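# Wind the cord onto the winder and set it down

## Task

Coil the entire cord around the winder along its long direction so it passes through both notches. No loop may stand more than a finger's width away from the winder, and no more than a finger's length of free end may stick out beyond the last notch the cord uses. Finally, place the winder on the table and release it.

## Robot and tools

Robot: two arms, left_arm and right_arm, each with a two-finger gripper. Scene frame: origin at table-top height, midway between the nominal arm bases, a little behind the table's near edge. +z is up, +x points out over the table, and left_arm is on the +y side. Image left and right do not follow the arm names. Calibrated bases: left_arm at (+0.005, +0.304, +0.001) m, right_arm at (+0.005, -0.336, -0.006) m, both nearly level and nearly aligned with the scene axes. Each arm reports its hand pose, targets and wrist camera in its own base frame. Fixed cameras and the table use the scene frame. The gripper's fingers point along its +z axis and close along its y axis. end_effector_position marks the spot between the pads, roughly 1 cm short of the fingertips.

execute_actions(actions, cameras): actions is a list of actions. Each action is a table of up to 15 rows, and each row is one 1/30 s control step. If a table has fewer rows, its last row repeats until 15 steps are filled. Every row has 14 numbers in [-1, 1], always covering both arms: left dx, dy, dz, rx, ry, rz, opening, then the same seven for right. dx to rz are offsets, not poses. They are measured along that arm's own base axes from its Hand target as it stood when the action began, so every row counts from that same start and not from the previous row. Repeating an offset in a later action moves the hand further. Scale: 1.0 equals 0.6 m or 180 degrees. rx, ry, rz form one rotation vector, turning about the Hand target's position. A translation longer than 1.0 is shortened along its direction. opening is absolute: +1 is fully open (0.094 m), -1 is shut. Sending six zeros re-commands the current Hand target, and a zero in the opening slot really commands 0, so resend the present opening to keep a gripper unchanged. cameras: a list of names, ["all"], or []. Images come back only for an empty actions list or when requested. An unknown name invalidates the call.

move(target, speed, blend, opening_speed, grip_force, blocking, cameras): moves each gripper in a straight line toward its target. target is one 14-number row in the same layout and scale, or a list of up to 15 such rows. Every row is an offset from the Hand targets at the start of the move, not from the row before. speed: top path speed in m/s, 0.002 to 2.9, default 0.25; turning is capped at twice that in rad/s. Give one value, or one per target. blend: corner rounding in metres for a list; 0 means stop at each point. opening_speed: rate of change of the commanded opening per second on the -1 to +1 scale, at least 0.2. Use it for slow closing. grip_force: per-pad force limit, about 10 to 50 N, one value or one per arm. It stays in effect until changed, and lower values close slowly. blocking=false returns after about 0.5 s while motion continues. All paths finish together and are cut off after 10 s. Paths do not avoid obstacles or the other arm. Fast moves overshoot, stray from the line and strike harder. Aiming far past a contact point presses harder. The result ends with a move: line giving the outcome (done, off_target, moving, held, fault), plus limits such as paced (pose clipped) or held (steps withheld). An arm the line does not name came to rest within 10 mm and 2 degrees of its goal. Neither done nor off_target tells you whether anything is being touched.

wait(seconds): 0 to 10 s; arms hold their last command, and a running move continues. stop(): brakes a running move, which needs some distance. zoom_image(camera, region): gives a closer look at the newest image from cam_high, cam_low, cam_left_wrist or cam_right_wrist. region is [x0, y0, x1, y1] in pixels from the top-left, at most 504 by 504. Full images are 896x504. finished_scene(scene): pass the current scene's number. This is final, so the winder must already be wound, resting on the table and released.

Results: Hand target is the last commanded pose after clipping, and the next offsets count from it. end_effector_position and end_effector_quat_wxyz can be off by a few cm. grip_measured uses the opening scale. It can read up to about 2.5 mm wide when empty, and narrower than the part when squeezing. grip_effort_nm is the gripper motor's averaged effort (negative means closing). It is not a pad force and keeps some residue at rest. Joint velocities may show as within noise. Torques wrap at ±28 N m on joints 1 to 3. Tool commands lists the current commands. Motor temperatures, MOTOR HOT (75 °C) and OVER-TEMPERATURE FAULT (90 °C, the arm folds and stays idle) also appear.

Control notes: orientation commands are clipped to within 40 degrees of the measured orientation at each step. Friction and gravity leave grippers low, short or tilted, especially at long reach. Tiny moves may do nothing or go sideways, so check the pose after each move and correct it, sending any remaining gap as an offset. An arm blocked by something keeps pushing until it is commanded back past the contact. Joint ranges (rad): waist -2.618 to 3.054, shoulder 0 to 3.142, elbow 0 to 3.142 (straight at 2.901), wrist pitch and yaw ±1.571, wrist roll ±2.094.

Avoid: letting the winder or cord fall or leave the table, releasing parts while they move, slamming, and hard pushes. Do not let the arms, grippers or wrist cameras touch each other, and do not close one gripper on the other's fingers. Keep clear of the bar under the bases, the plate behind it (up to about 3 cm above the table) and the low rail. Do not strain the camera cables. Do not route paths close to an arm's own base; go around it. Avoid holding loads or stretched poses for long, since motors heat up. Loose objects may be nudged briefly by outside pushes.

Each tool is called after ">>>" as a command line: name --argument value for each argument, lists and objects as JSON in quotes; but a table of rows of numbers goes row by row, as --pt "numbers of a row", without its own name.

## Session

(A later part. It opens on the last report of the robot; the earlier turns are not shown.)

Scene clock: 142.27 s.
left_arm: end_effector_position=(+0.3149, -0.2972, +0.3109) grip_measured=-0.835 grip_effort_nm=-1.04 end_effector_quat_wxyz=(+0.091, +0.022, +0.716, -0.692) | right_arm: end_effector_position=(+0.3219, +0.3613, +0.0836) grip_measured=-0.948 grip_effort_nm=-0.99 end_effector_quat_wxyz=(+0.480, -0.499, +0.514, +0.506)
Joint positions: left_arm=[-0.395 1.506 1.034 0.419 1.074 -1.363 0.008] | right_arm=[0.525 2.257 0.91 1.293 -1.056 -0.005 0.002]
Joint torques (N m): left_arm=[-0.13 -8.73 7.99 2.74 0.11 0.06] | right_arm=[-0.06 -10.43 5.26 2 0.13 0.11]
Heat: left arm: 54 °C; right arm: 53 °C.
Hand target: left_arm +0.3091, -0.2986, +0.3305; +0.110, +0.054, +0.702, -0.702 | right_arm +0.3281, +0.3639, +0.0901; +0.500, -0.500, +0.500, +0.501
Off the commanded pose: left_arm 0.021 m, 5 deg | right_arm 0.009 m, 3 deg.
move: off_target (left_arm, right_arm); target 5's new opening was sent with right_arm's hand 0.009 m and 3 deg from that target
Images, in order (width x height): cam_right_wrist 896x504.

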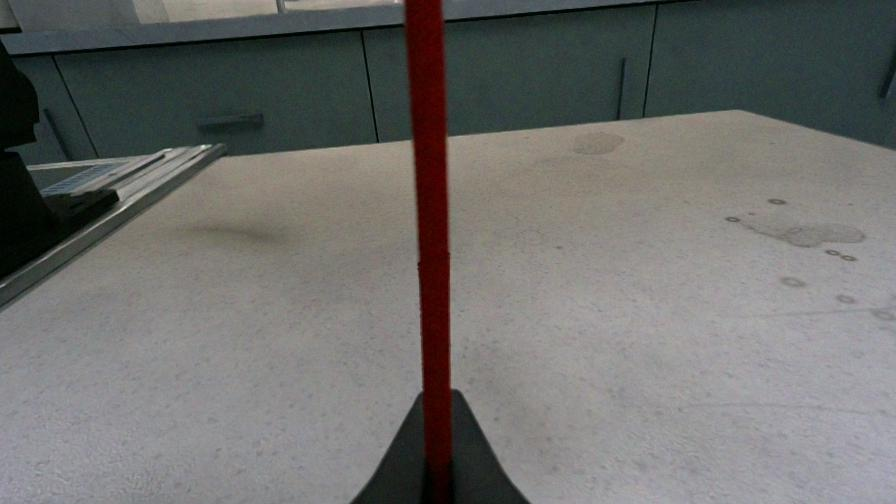

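>>> move --pt "0 0 0 0 0 0 -0.95 -0.18 -0.023 0.083 0 0 0 -1" --pt "0 0 0 0 0 0 -0.95 -0.28 -0.023 0.2 0 0 0 -1" --pt "0 0 0 0 0 0 -0.95 -0.28 -0.023 0.4 0 0 0 -1" --pt "0 0 0 0 0 0 -0.95 -0.205 -0.023 0.566 0 0 0 -1" --pt "0 0 0 0 0 0 -0.95 -0.222 -0.148 0.533 0 0 0 -1" --pt "0 0 0 0 0 0 -0.95 -0.08 -0.148 0.516 0 0 0 -1" --pt "0 0 0 0 0 0 -0.95 0.045 -0.14 0.475 0 0 0 -1" --pt "0 0 0 0 0 0 -0.95 0.095 0.018 0.45 0 0 0 -1" --pt "0 0 0 0 0 0 -0.95 0.095 0.023 0.35 0 0 0 -1" --pt "0 0 0 0 0 0 -0.95 0.053 0.018 0.23 0 0 0 -1" --cameras '["cam_high","cam_low","cam_left_wrist"]' --speed 0.22 --blend '[0.03,0.03,0.03,0.02,0.02,0.02,0.02,0.015,0.015,0]'

>>> zoom_image --camera "cam_high" --region '[330, 190, 480, 340]'

>>> zoom_image --camera "cam_low" --region '[340, 110, 480, 300]'

Scene clock: 149.70 s.
left_arm: end_effector_position=(+0.3143, -0.2978, +0.3114) grip_measured=-0.835 grip_effort_nm=-1.04 end_effector_quat_wxyz=(+0.092, +0.023, +0.715, -0.693) | right_arm: end_effector_position=(+0.3543, +0.3750, +0.2408) grip_measured=-0.948 grip_effort_nm=-0.99 end_effector_quat_wxyz=(+0.498, -0.510, +0.487, +0.504)
Joint positions: left_arm=[-0.397 1.506 1.034 0.422 1.074 -1.363 0.008] | right_arm=[0.51 1.944 1.206 0.748 -1.09 -0.007 0.002]
Joint torques (N m): left_arm=[0.06 -8.72 8.02 2.71 0.11 0.06] | right_arm=[-0.17 -9.99 4.03 1.78 0.26 0.12]
Heat: left arm: 54 °C; right arm: 52 °C.
Hand target: left_arm +0.3092, -0.2986, +0.3305; +0.110, +0.054, +0.702, -0.702 | right_arm +0.3598, +0.3747, +0.2281; +0.500, -0.500, +0.500, +0.501
Off the commanded pose: left_arm 0.020 m, 4 deg | right_arm 0.014 m, 2 deg.
move: off_target (left_arm, right_arm)
Images, in order (width x height): cam_high 896x504, cam_low 896x504, cam_left_wrist 896x504.

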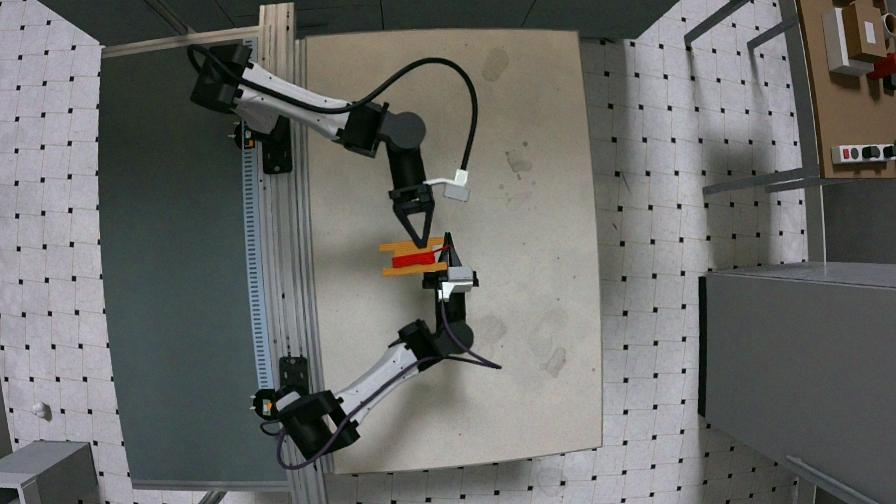

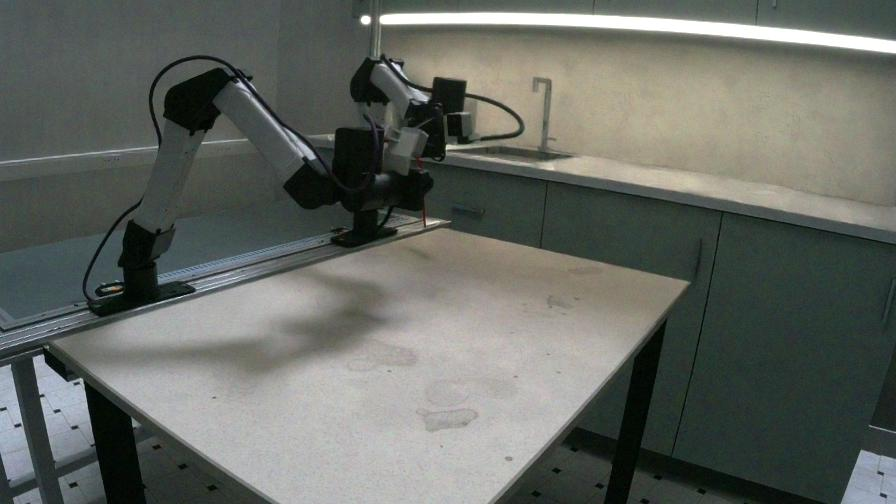

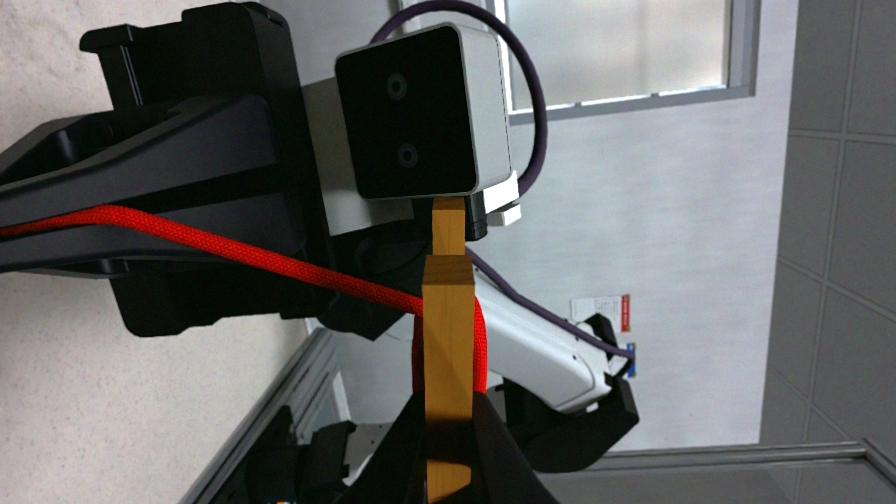

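Scaled by 3.360 from the camera's 896x504 image, which has a finer 1280x720 frame.

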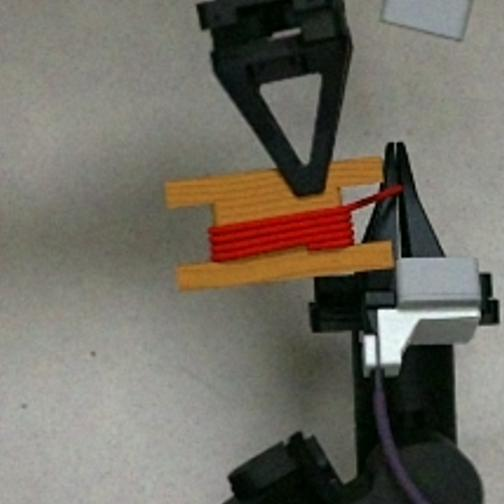

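Scaled by 2.653 from the camera's 896x504 image, which has a finer 1280x720 frame.

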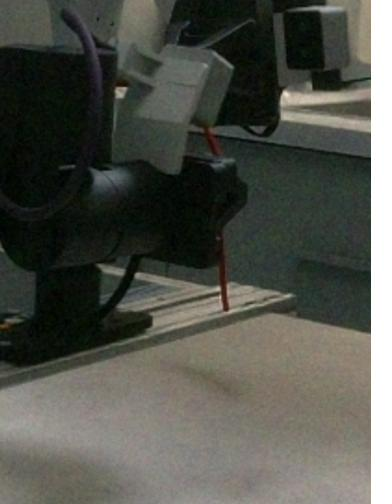

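>>> move --pt "0 0 0 0 0 0 -0.95 0 0 0 0 0 0 0.4" --pt "0 0 0 0 0 0 -0.95 -0.02 -0.35 0.1 0 0 0 0.4" --pt "0 0 0 0.039 -0.488 0 -0.95 -0.03 -0.4 0.13 0 0 0 0.4" --pt "0 0 0 0.077 -0.976 0 -0.95 -0.03 -0.4 0.13 0 0 0 0.4" --cameras '["cam_high","cam_low","cam_left_wrist"]' --speed '[0.3,0.3,0.5,0.5]' --blend '[0,0.02,0.02,0]'

>>> zoom_image --camera "cam_low" --region '[340, 90, 480, 240]'

Scene clock: 158.33 s.
left_arm: end_effector_position=(+0.3130, -0.2979, +0.3119) grip_measured=-0.835 grip_effort_nm=-1.04 end_effector_quat_wxyz=(+0.695, +0.715, -0.014, +0.077) | right_arm: end_effector_position=(+0.3481, +0.1372, +0.3045) grip_measured=+0.398 grip_effort_nm=0.12 end_effector_quat_wxyz=(+0.527, -0.473, +0.526, +0.472)
Joint positions: left_arm=[-0.397 1.506 1.034 0.425 1.082 1.742 0.008] | right_arm=[-0.108 1.574 0.99 0.75 -1.572 0.163 0.066]
Joint torques (N m): left_arm=[0.08 -8.94 9.42 1.79 0.04 0.08] | right_arm=[-0.66 -10.54 4.23 1.13 0 0.11]
Motor temperatures (°C): left_arm=[28 47 50 55 28 29 29] | right_arm=[28 52 40 32 25 28 29]
Heat: left arm: 55 °C; right arm: 52 °C.
Hand target: left_arm +0.3092, -0.2986, +0.3305; +0.699, +0.710, -0.031, +0.086 | right_arm +0.3419, +0.1347, +0.3061; +0.500, -0.500, +0.500, +0.501
Off the commanded pose: left_arm 0.019 m, 2 deg | right_arm 0.007 m, 6 deg.
joint sent to its limit (right arm) — joint 5 (wrist yaw), lower limit. The joint targets are off in orientation, not in position.
move: off_target (left_arm, right_arm)
Images, in order (width x height): cam_high 896x504, cam_low 896x504, cam_left_wrist 896x504.

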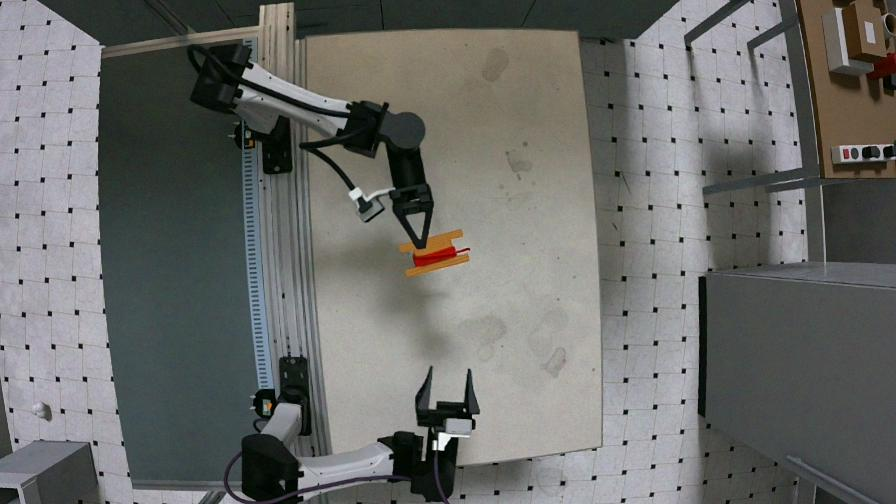

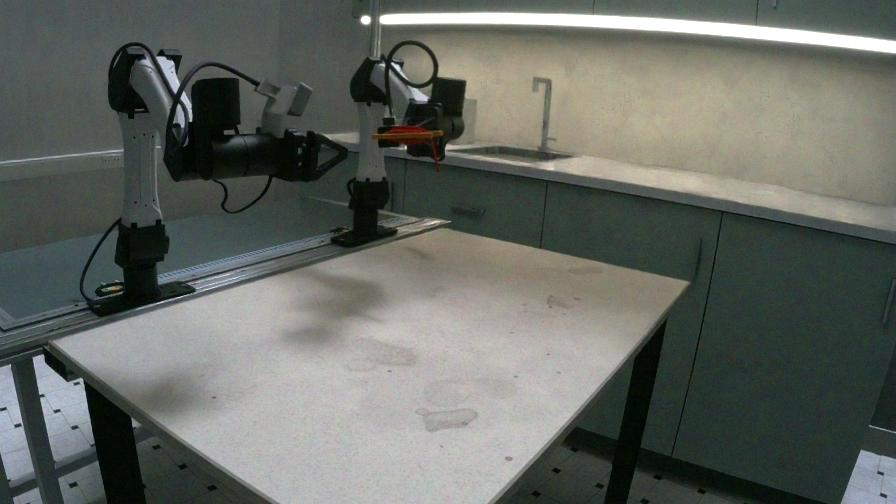

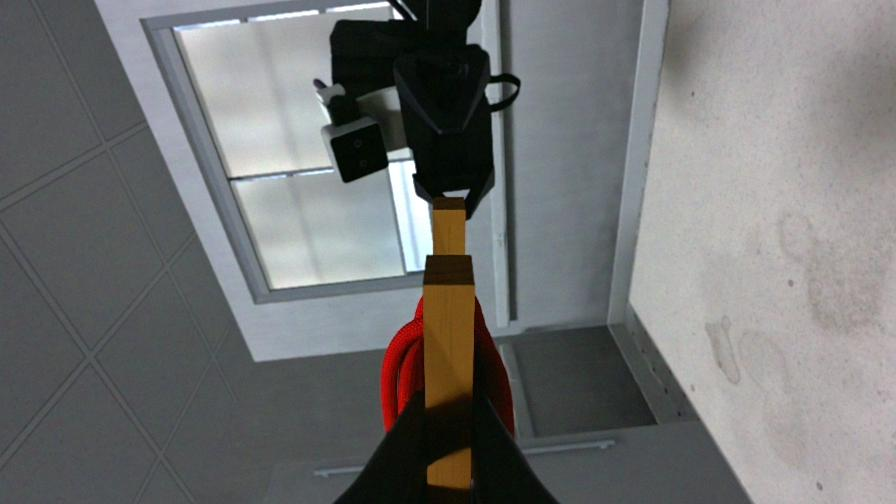

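Scaled by 3.360 from the camera's 896x504 image, which has a finer 1280x720 frame.

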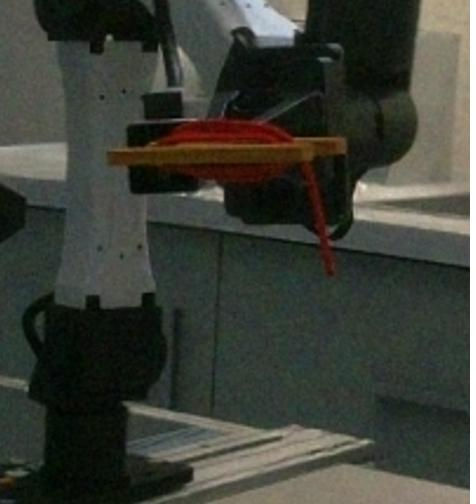

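>>> move --pt "0 0 -0.3 0.11 0 0 -0.95 0 0 0 0 0 0 0" --pt "0 0 -0.4 0.16 0.03 0 -0.95 0 0 0 0 0 0 0" --pt "0.08 0.025 -0.455 0.2 0.05 0 -0.95 0 0 0 0 0 0 0" --pt "0.13 0.04 -0.485 0.2 0.05 0 -0.95 0 0 0 0 0 0 0" --cameras '["cam_high","cam_low"]' --speed '[0.2,0.12,0.08,0.06]' --blend '[0.02,0.01,0.01,0]'

>>> zoom_image --camera "cam_low" --region '[360, 210, 500, 330]'

Scene clock: 165.23 s.
left_arm: end_effector_position=(+0.3813, -0.2746, +0.0399) grip_measured=-0.835 grip_effort_nm=-1.05 end_effector_quat_wxyz=(+0.517, +0.844, +0.138, +0.052) | right_arm: end_effector_position=(+0.3481, +0.1372, +0.3045) grip_measured=+0.002 grip_effort_nm=-0.04 end_effector_quat_wxyz=(+0.527, -0.473, +0.526, +0.472)
Joint positions: left_arm=[-0.352 2.017 0.972 0.311 0.812 2.088 0.008] | right_arm=[-0.108 1.574 0.99 0.75 -1.572 0.163 0.047]
Joint torques (N m): left_arm=[1.02 -8.53 6.83 1.86 0.38 0] | right_arm=[-0.66 -10.52 4.22 1.14 0 0.12]
Heat: left arm: 54 °C; right arm: 52 °C.
Hand target: left_arm +0.3871, -0.2747, +0.0395; +0.446, +0.895, -0.002, +0.017 | right_arm +0.3419, +0.1347, +0.3061; +0.500, -0.500, +0.500, +0.501
Off the commanded pose: left_arm 0.006 m, 19 deg | right_arm 0.007 m, 6 deg.
joint sent to its limit (left arm) — joint 6 (wrist roll), upper limit. The joint targets are off in orientation, not in position.
joint sent to its limit (right arm) — joint 5 (wrist yaw), lower limit. The joint targets are off in orientation, not in position.
move: off_target (left_arm, right_arm); blend cut to 0 m at target 1
Images, in order (width x height): cam_high 896x504, cam_low 896x504.

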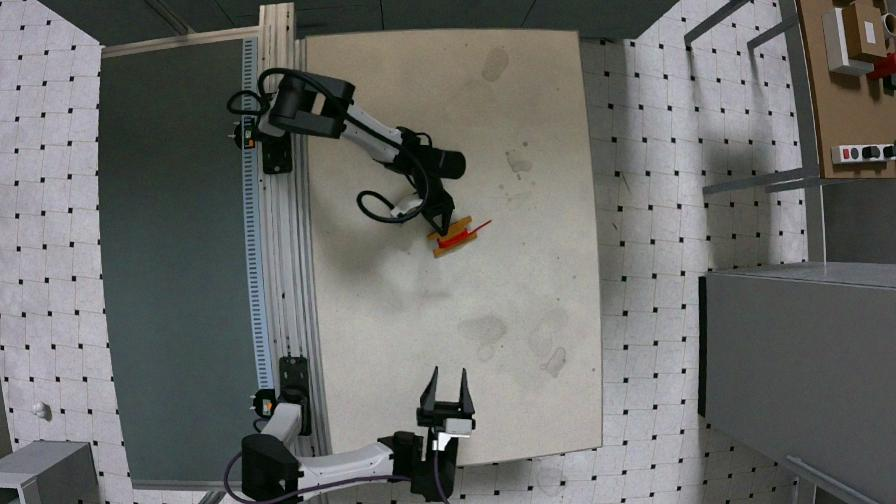

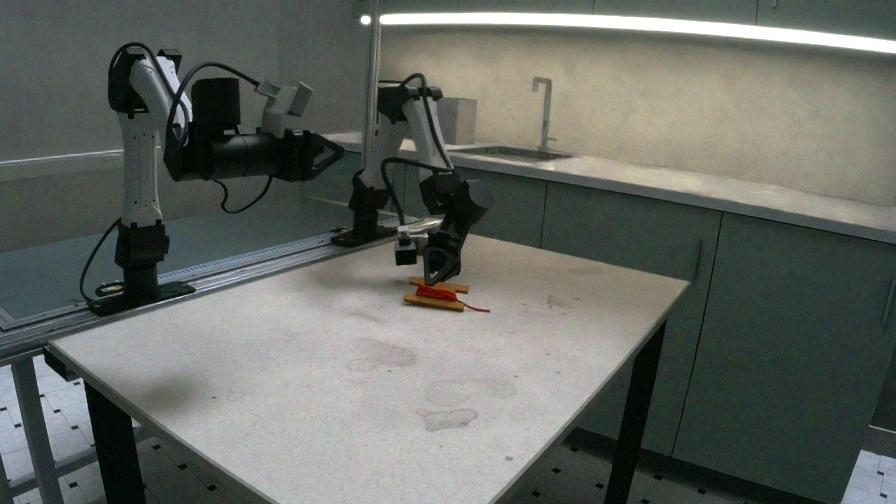

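Scaled by 3.600 from the camera's 896x504 image, which has a finer 1280x720 frame.

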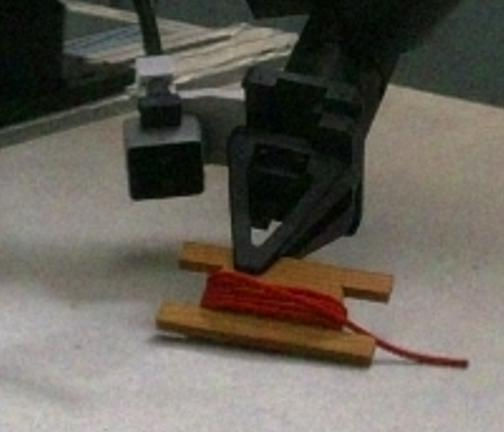

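>>> move --pt "0 0 -0.008 0 0 0 -0.95 0 0 0 0 0 0 0" --pt "0 0 -0.004 0 0 0 -0.65 0 0 0 0 0 0 0" --pt "-0.04 0.17 0.075 0 0 0 -0.65 0 0 0 0 0 0 0" --pt "-0.04 0.25 0.24 0 0 0 -0.65 0 0 0 0 0 0 0" --cameras '["cam_low","cam_high"]' --speed '[0.04,0.1,0.12,0.2]' --opening_speed 0.5

>>> zoom_image --camera "cam_low" --region '[360, 210, 500, 330]'

>>> zoom_image --camera "cam_high" --region '[400, 180, 520, 290]'

Scene clock: 177.57 s.
left_arm: end_effector_position=(+0.3701, -0.1615, +0.0951) grip_measured=-0.653 grip_effort_nm=0.12 end_effector_quat_wxyz=(+0.557, +0.797, +0.209, +0.106) | right_arm: end_effector_position=(+0.3481, +0.1372, +0.3045) grip_measured=+0.002 grip_effort_nm=-0.05 end_effector_quat_wxyz=(+0.527, -0.473, +0.526, +0.472)
Joint positions: left_arm=[-0.049 1.714 0.729 0.305 0.965 2.09 0.016] | right_arm=[-0.108 1.574 0.99 0.75 -1.572 0.163 0.047]
Joint torques (N m): left_arm=[0.77 -10.11 5.23 1.52 0.74 -0.01] | right_arm=[-0.66 -10.52 4.23 1.13 0 0.11]
Heat: left arm: 52 °C; right arm: 51 °C.
Hand target: left_arm +0.3632, -0.1631, +0.1049; +0.539, +0.824, +0.156, +0.075 (not the last commanded pose) | right_arm +0.3419, +0.1347, +0.3061; +0.500, -0.500, +0.500, +0.501
Off the commanded pose: left_arm 0.096 m, 31 deg | right_arm 0.007 m, 6 deg.
joint sent to its limit (left arm) — joint 6 (wrist roll), upper limit.
joint sent to its limit (right arm) — joint 5 (wrist yaw), lower limit. The joint targets are off in orientation, not in position.
move: off_target (left_arm, right_arm; path cut at 10 s); path passed 3 of 4 targets; target 2's new opening was sent with left_arm's hand 0.006 m and 19 deg from that target
Images, in order (width x height): cam_high 896x504, cam_low 896x504.

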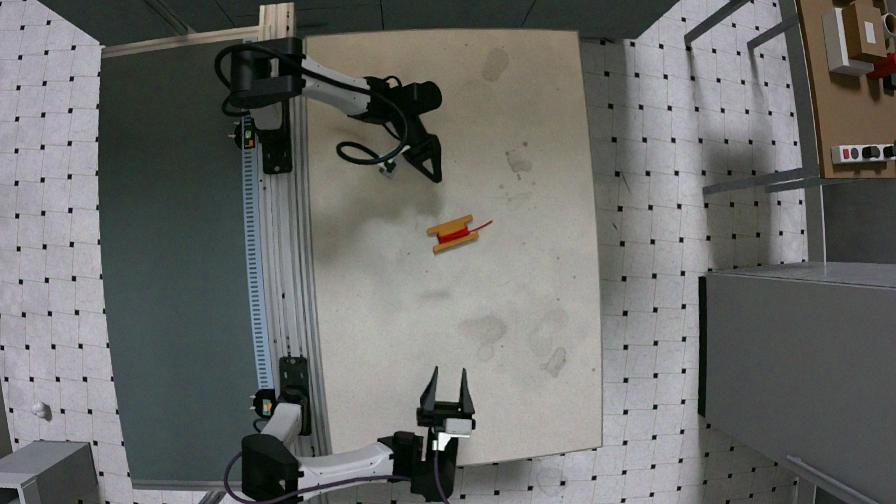

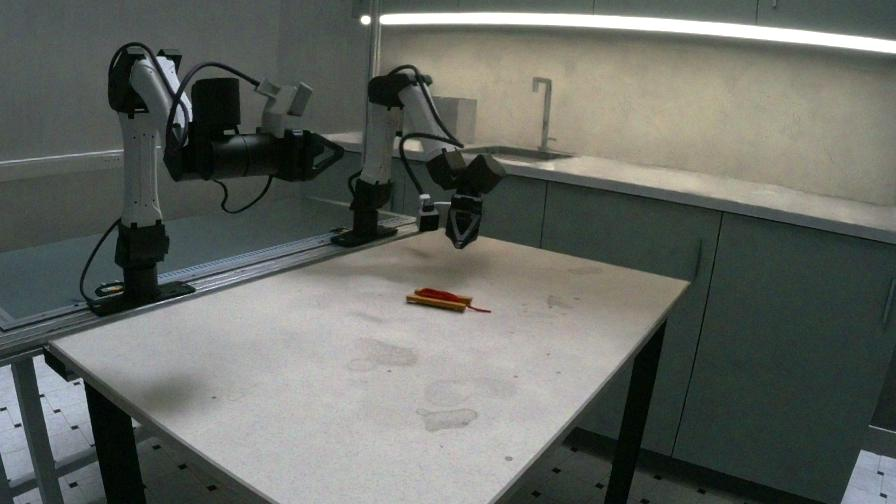

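Scaled by 3.600 from the camera's 896x504 image, which has a finer 1280x720 frame.

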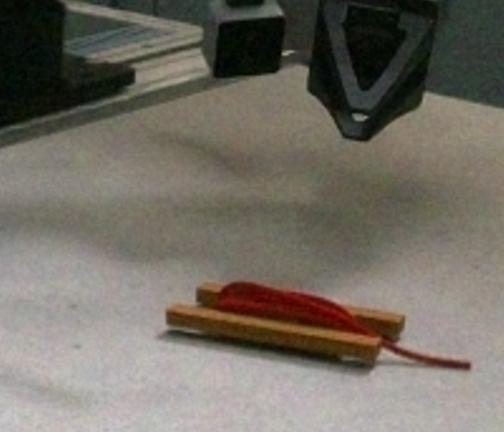

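Scaled by 4.200 from the camera's 896x504 image, which has a finer 1280x720 frame.

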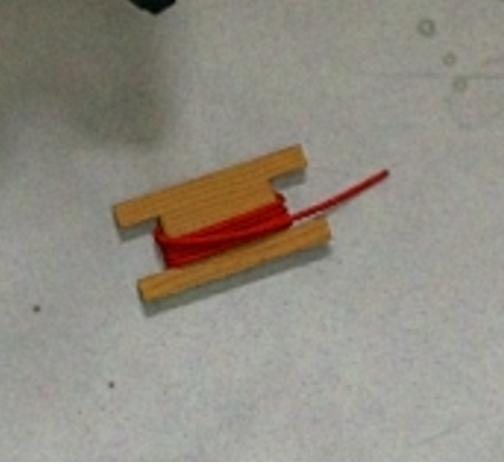

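>>> finished_scene --scene 2

The scene is finished: the task was done.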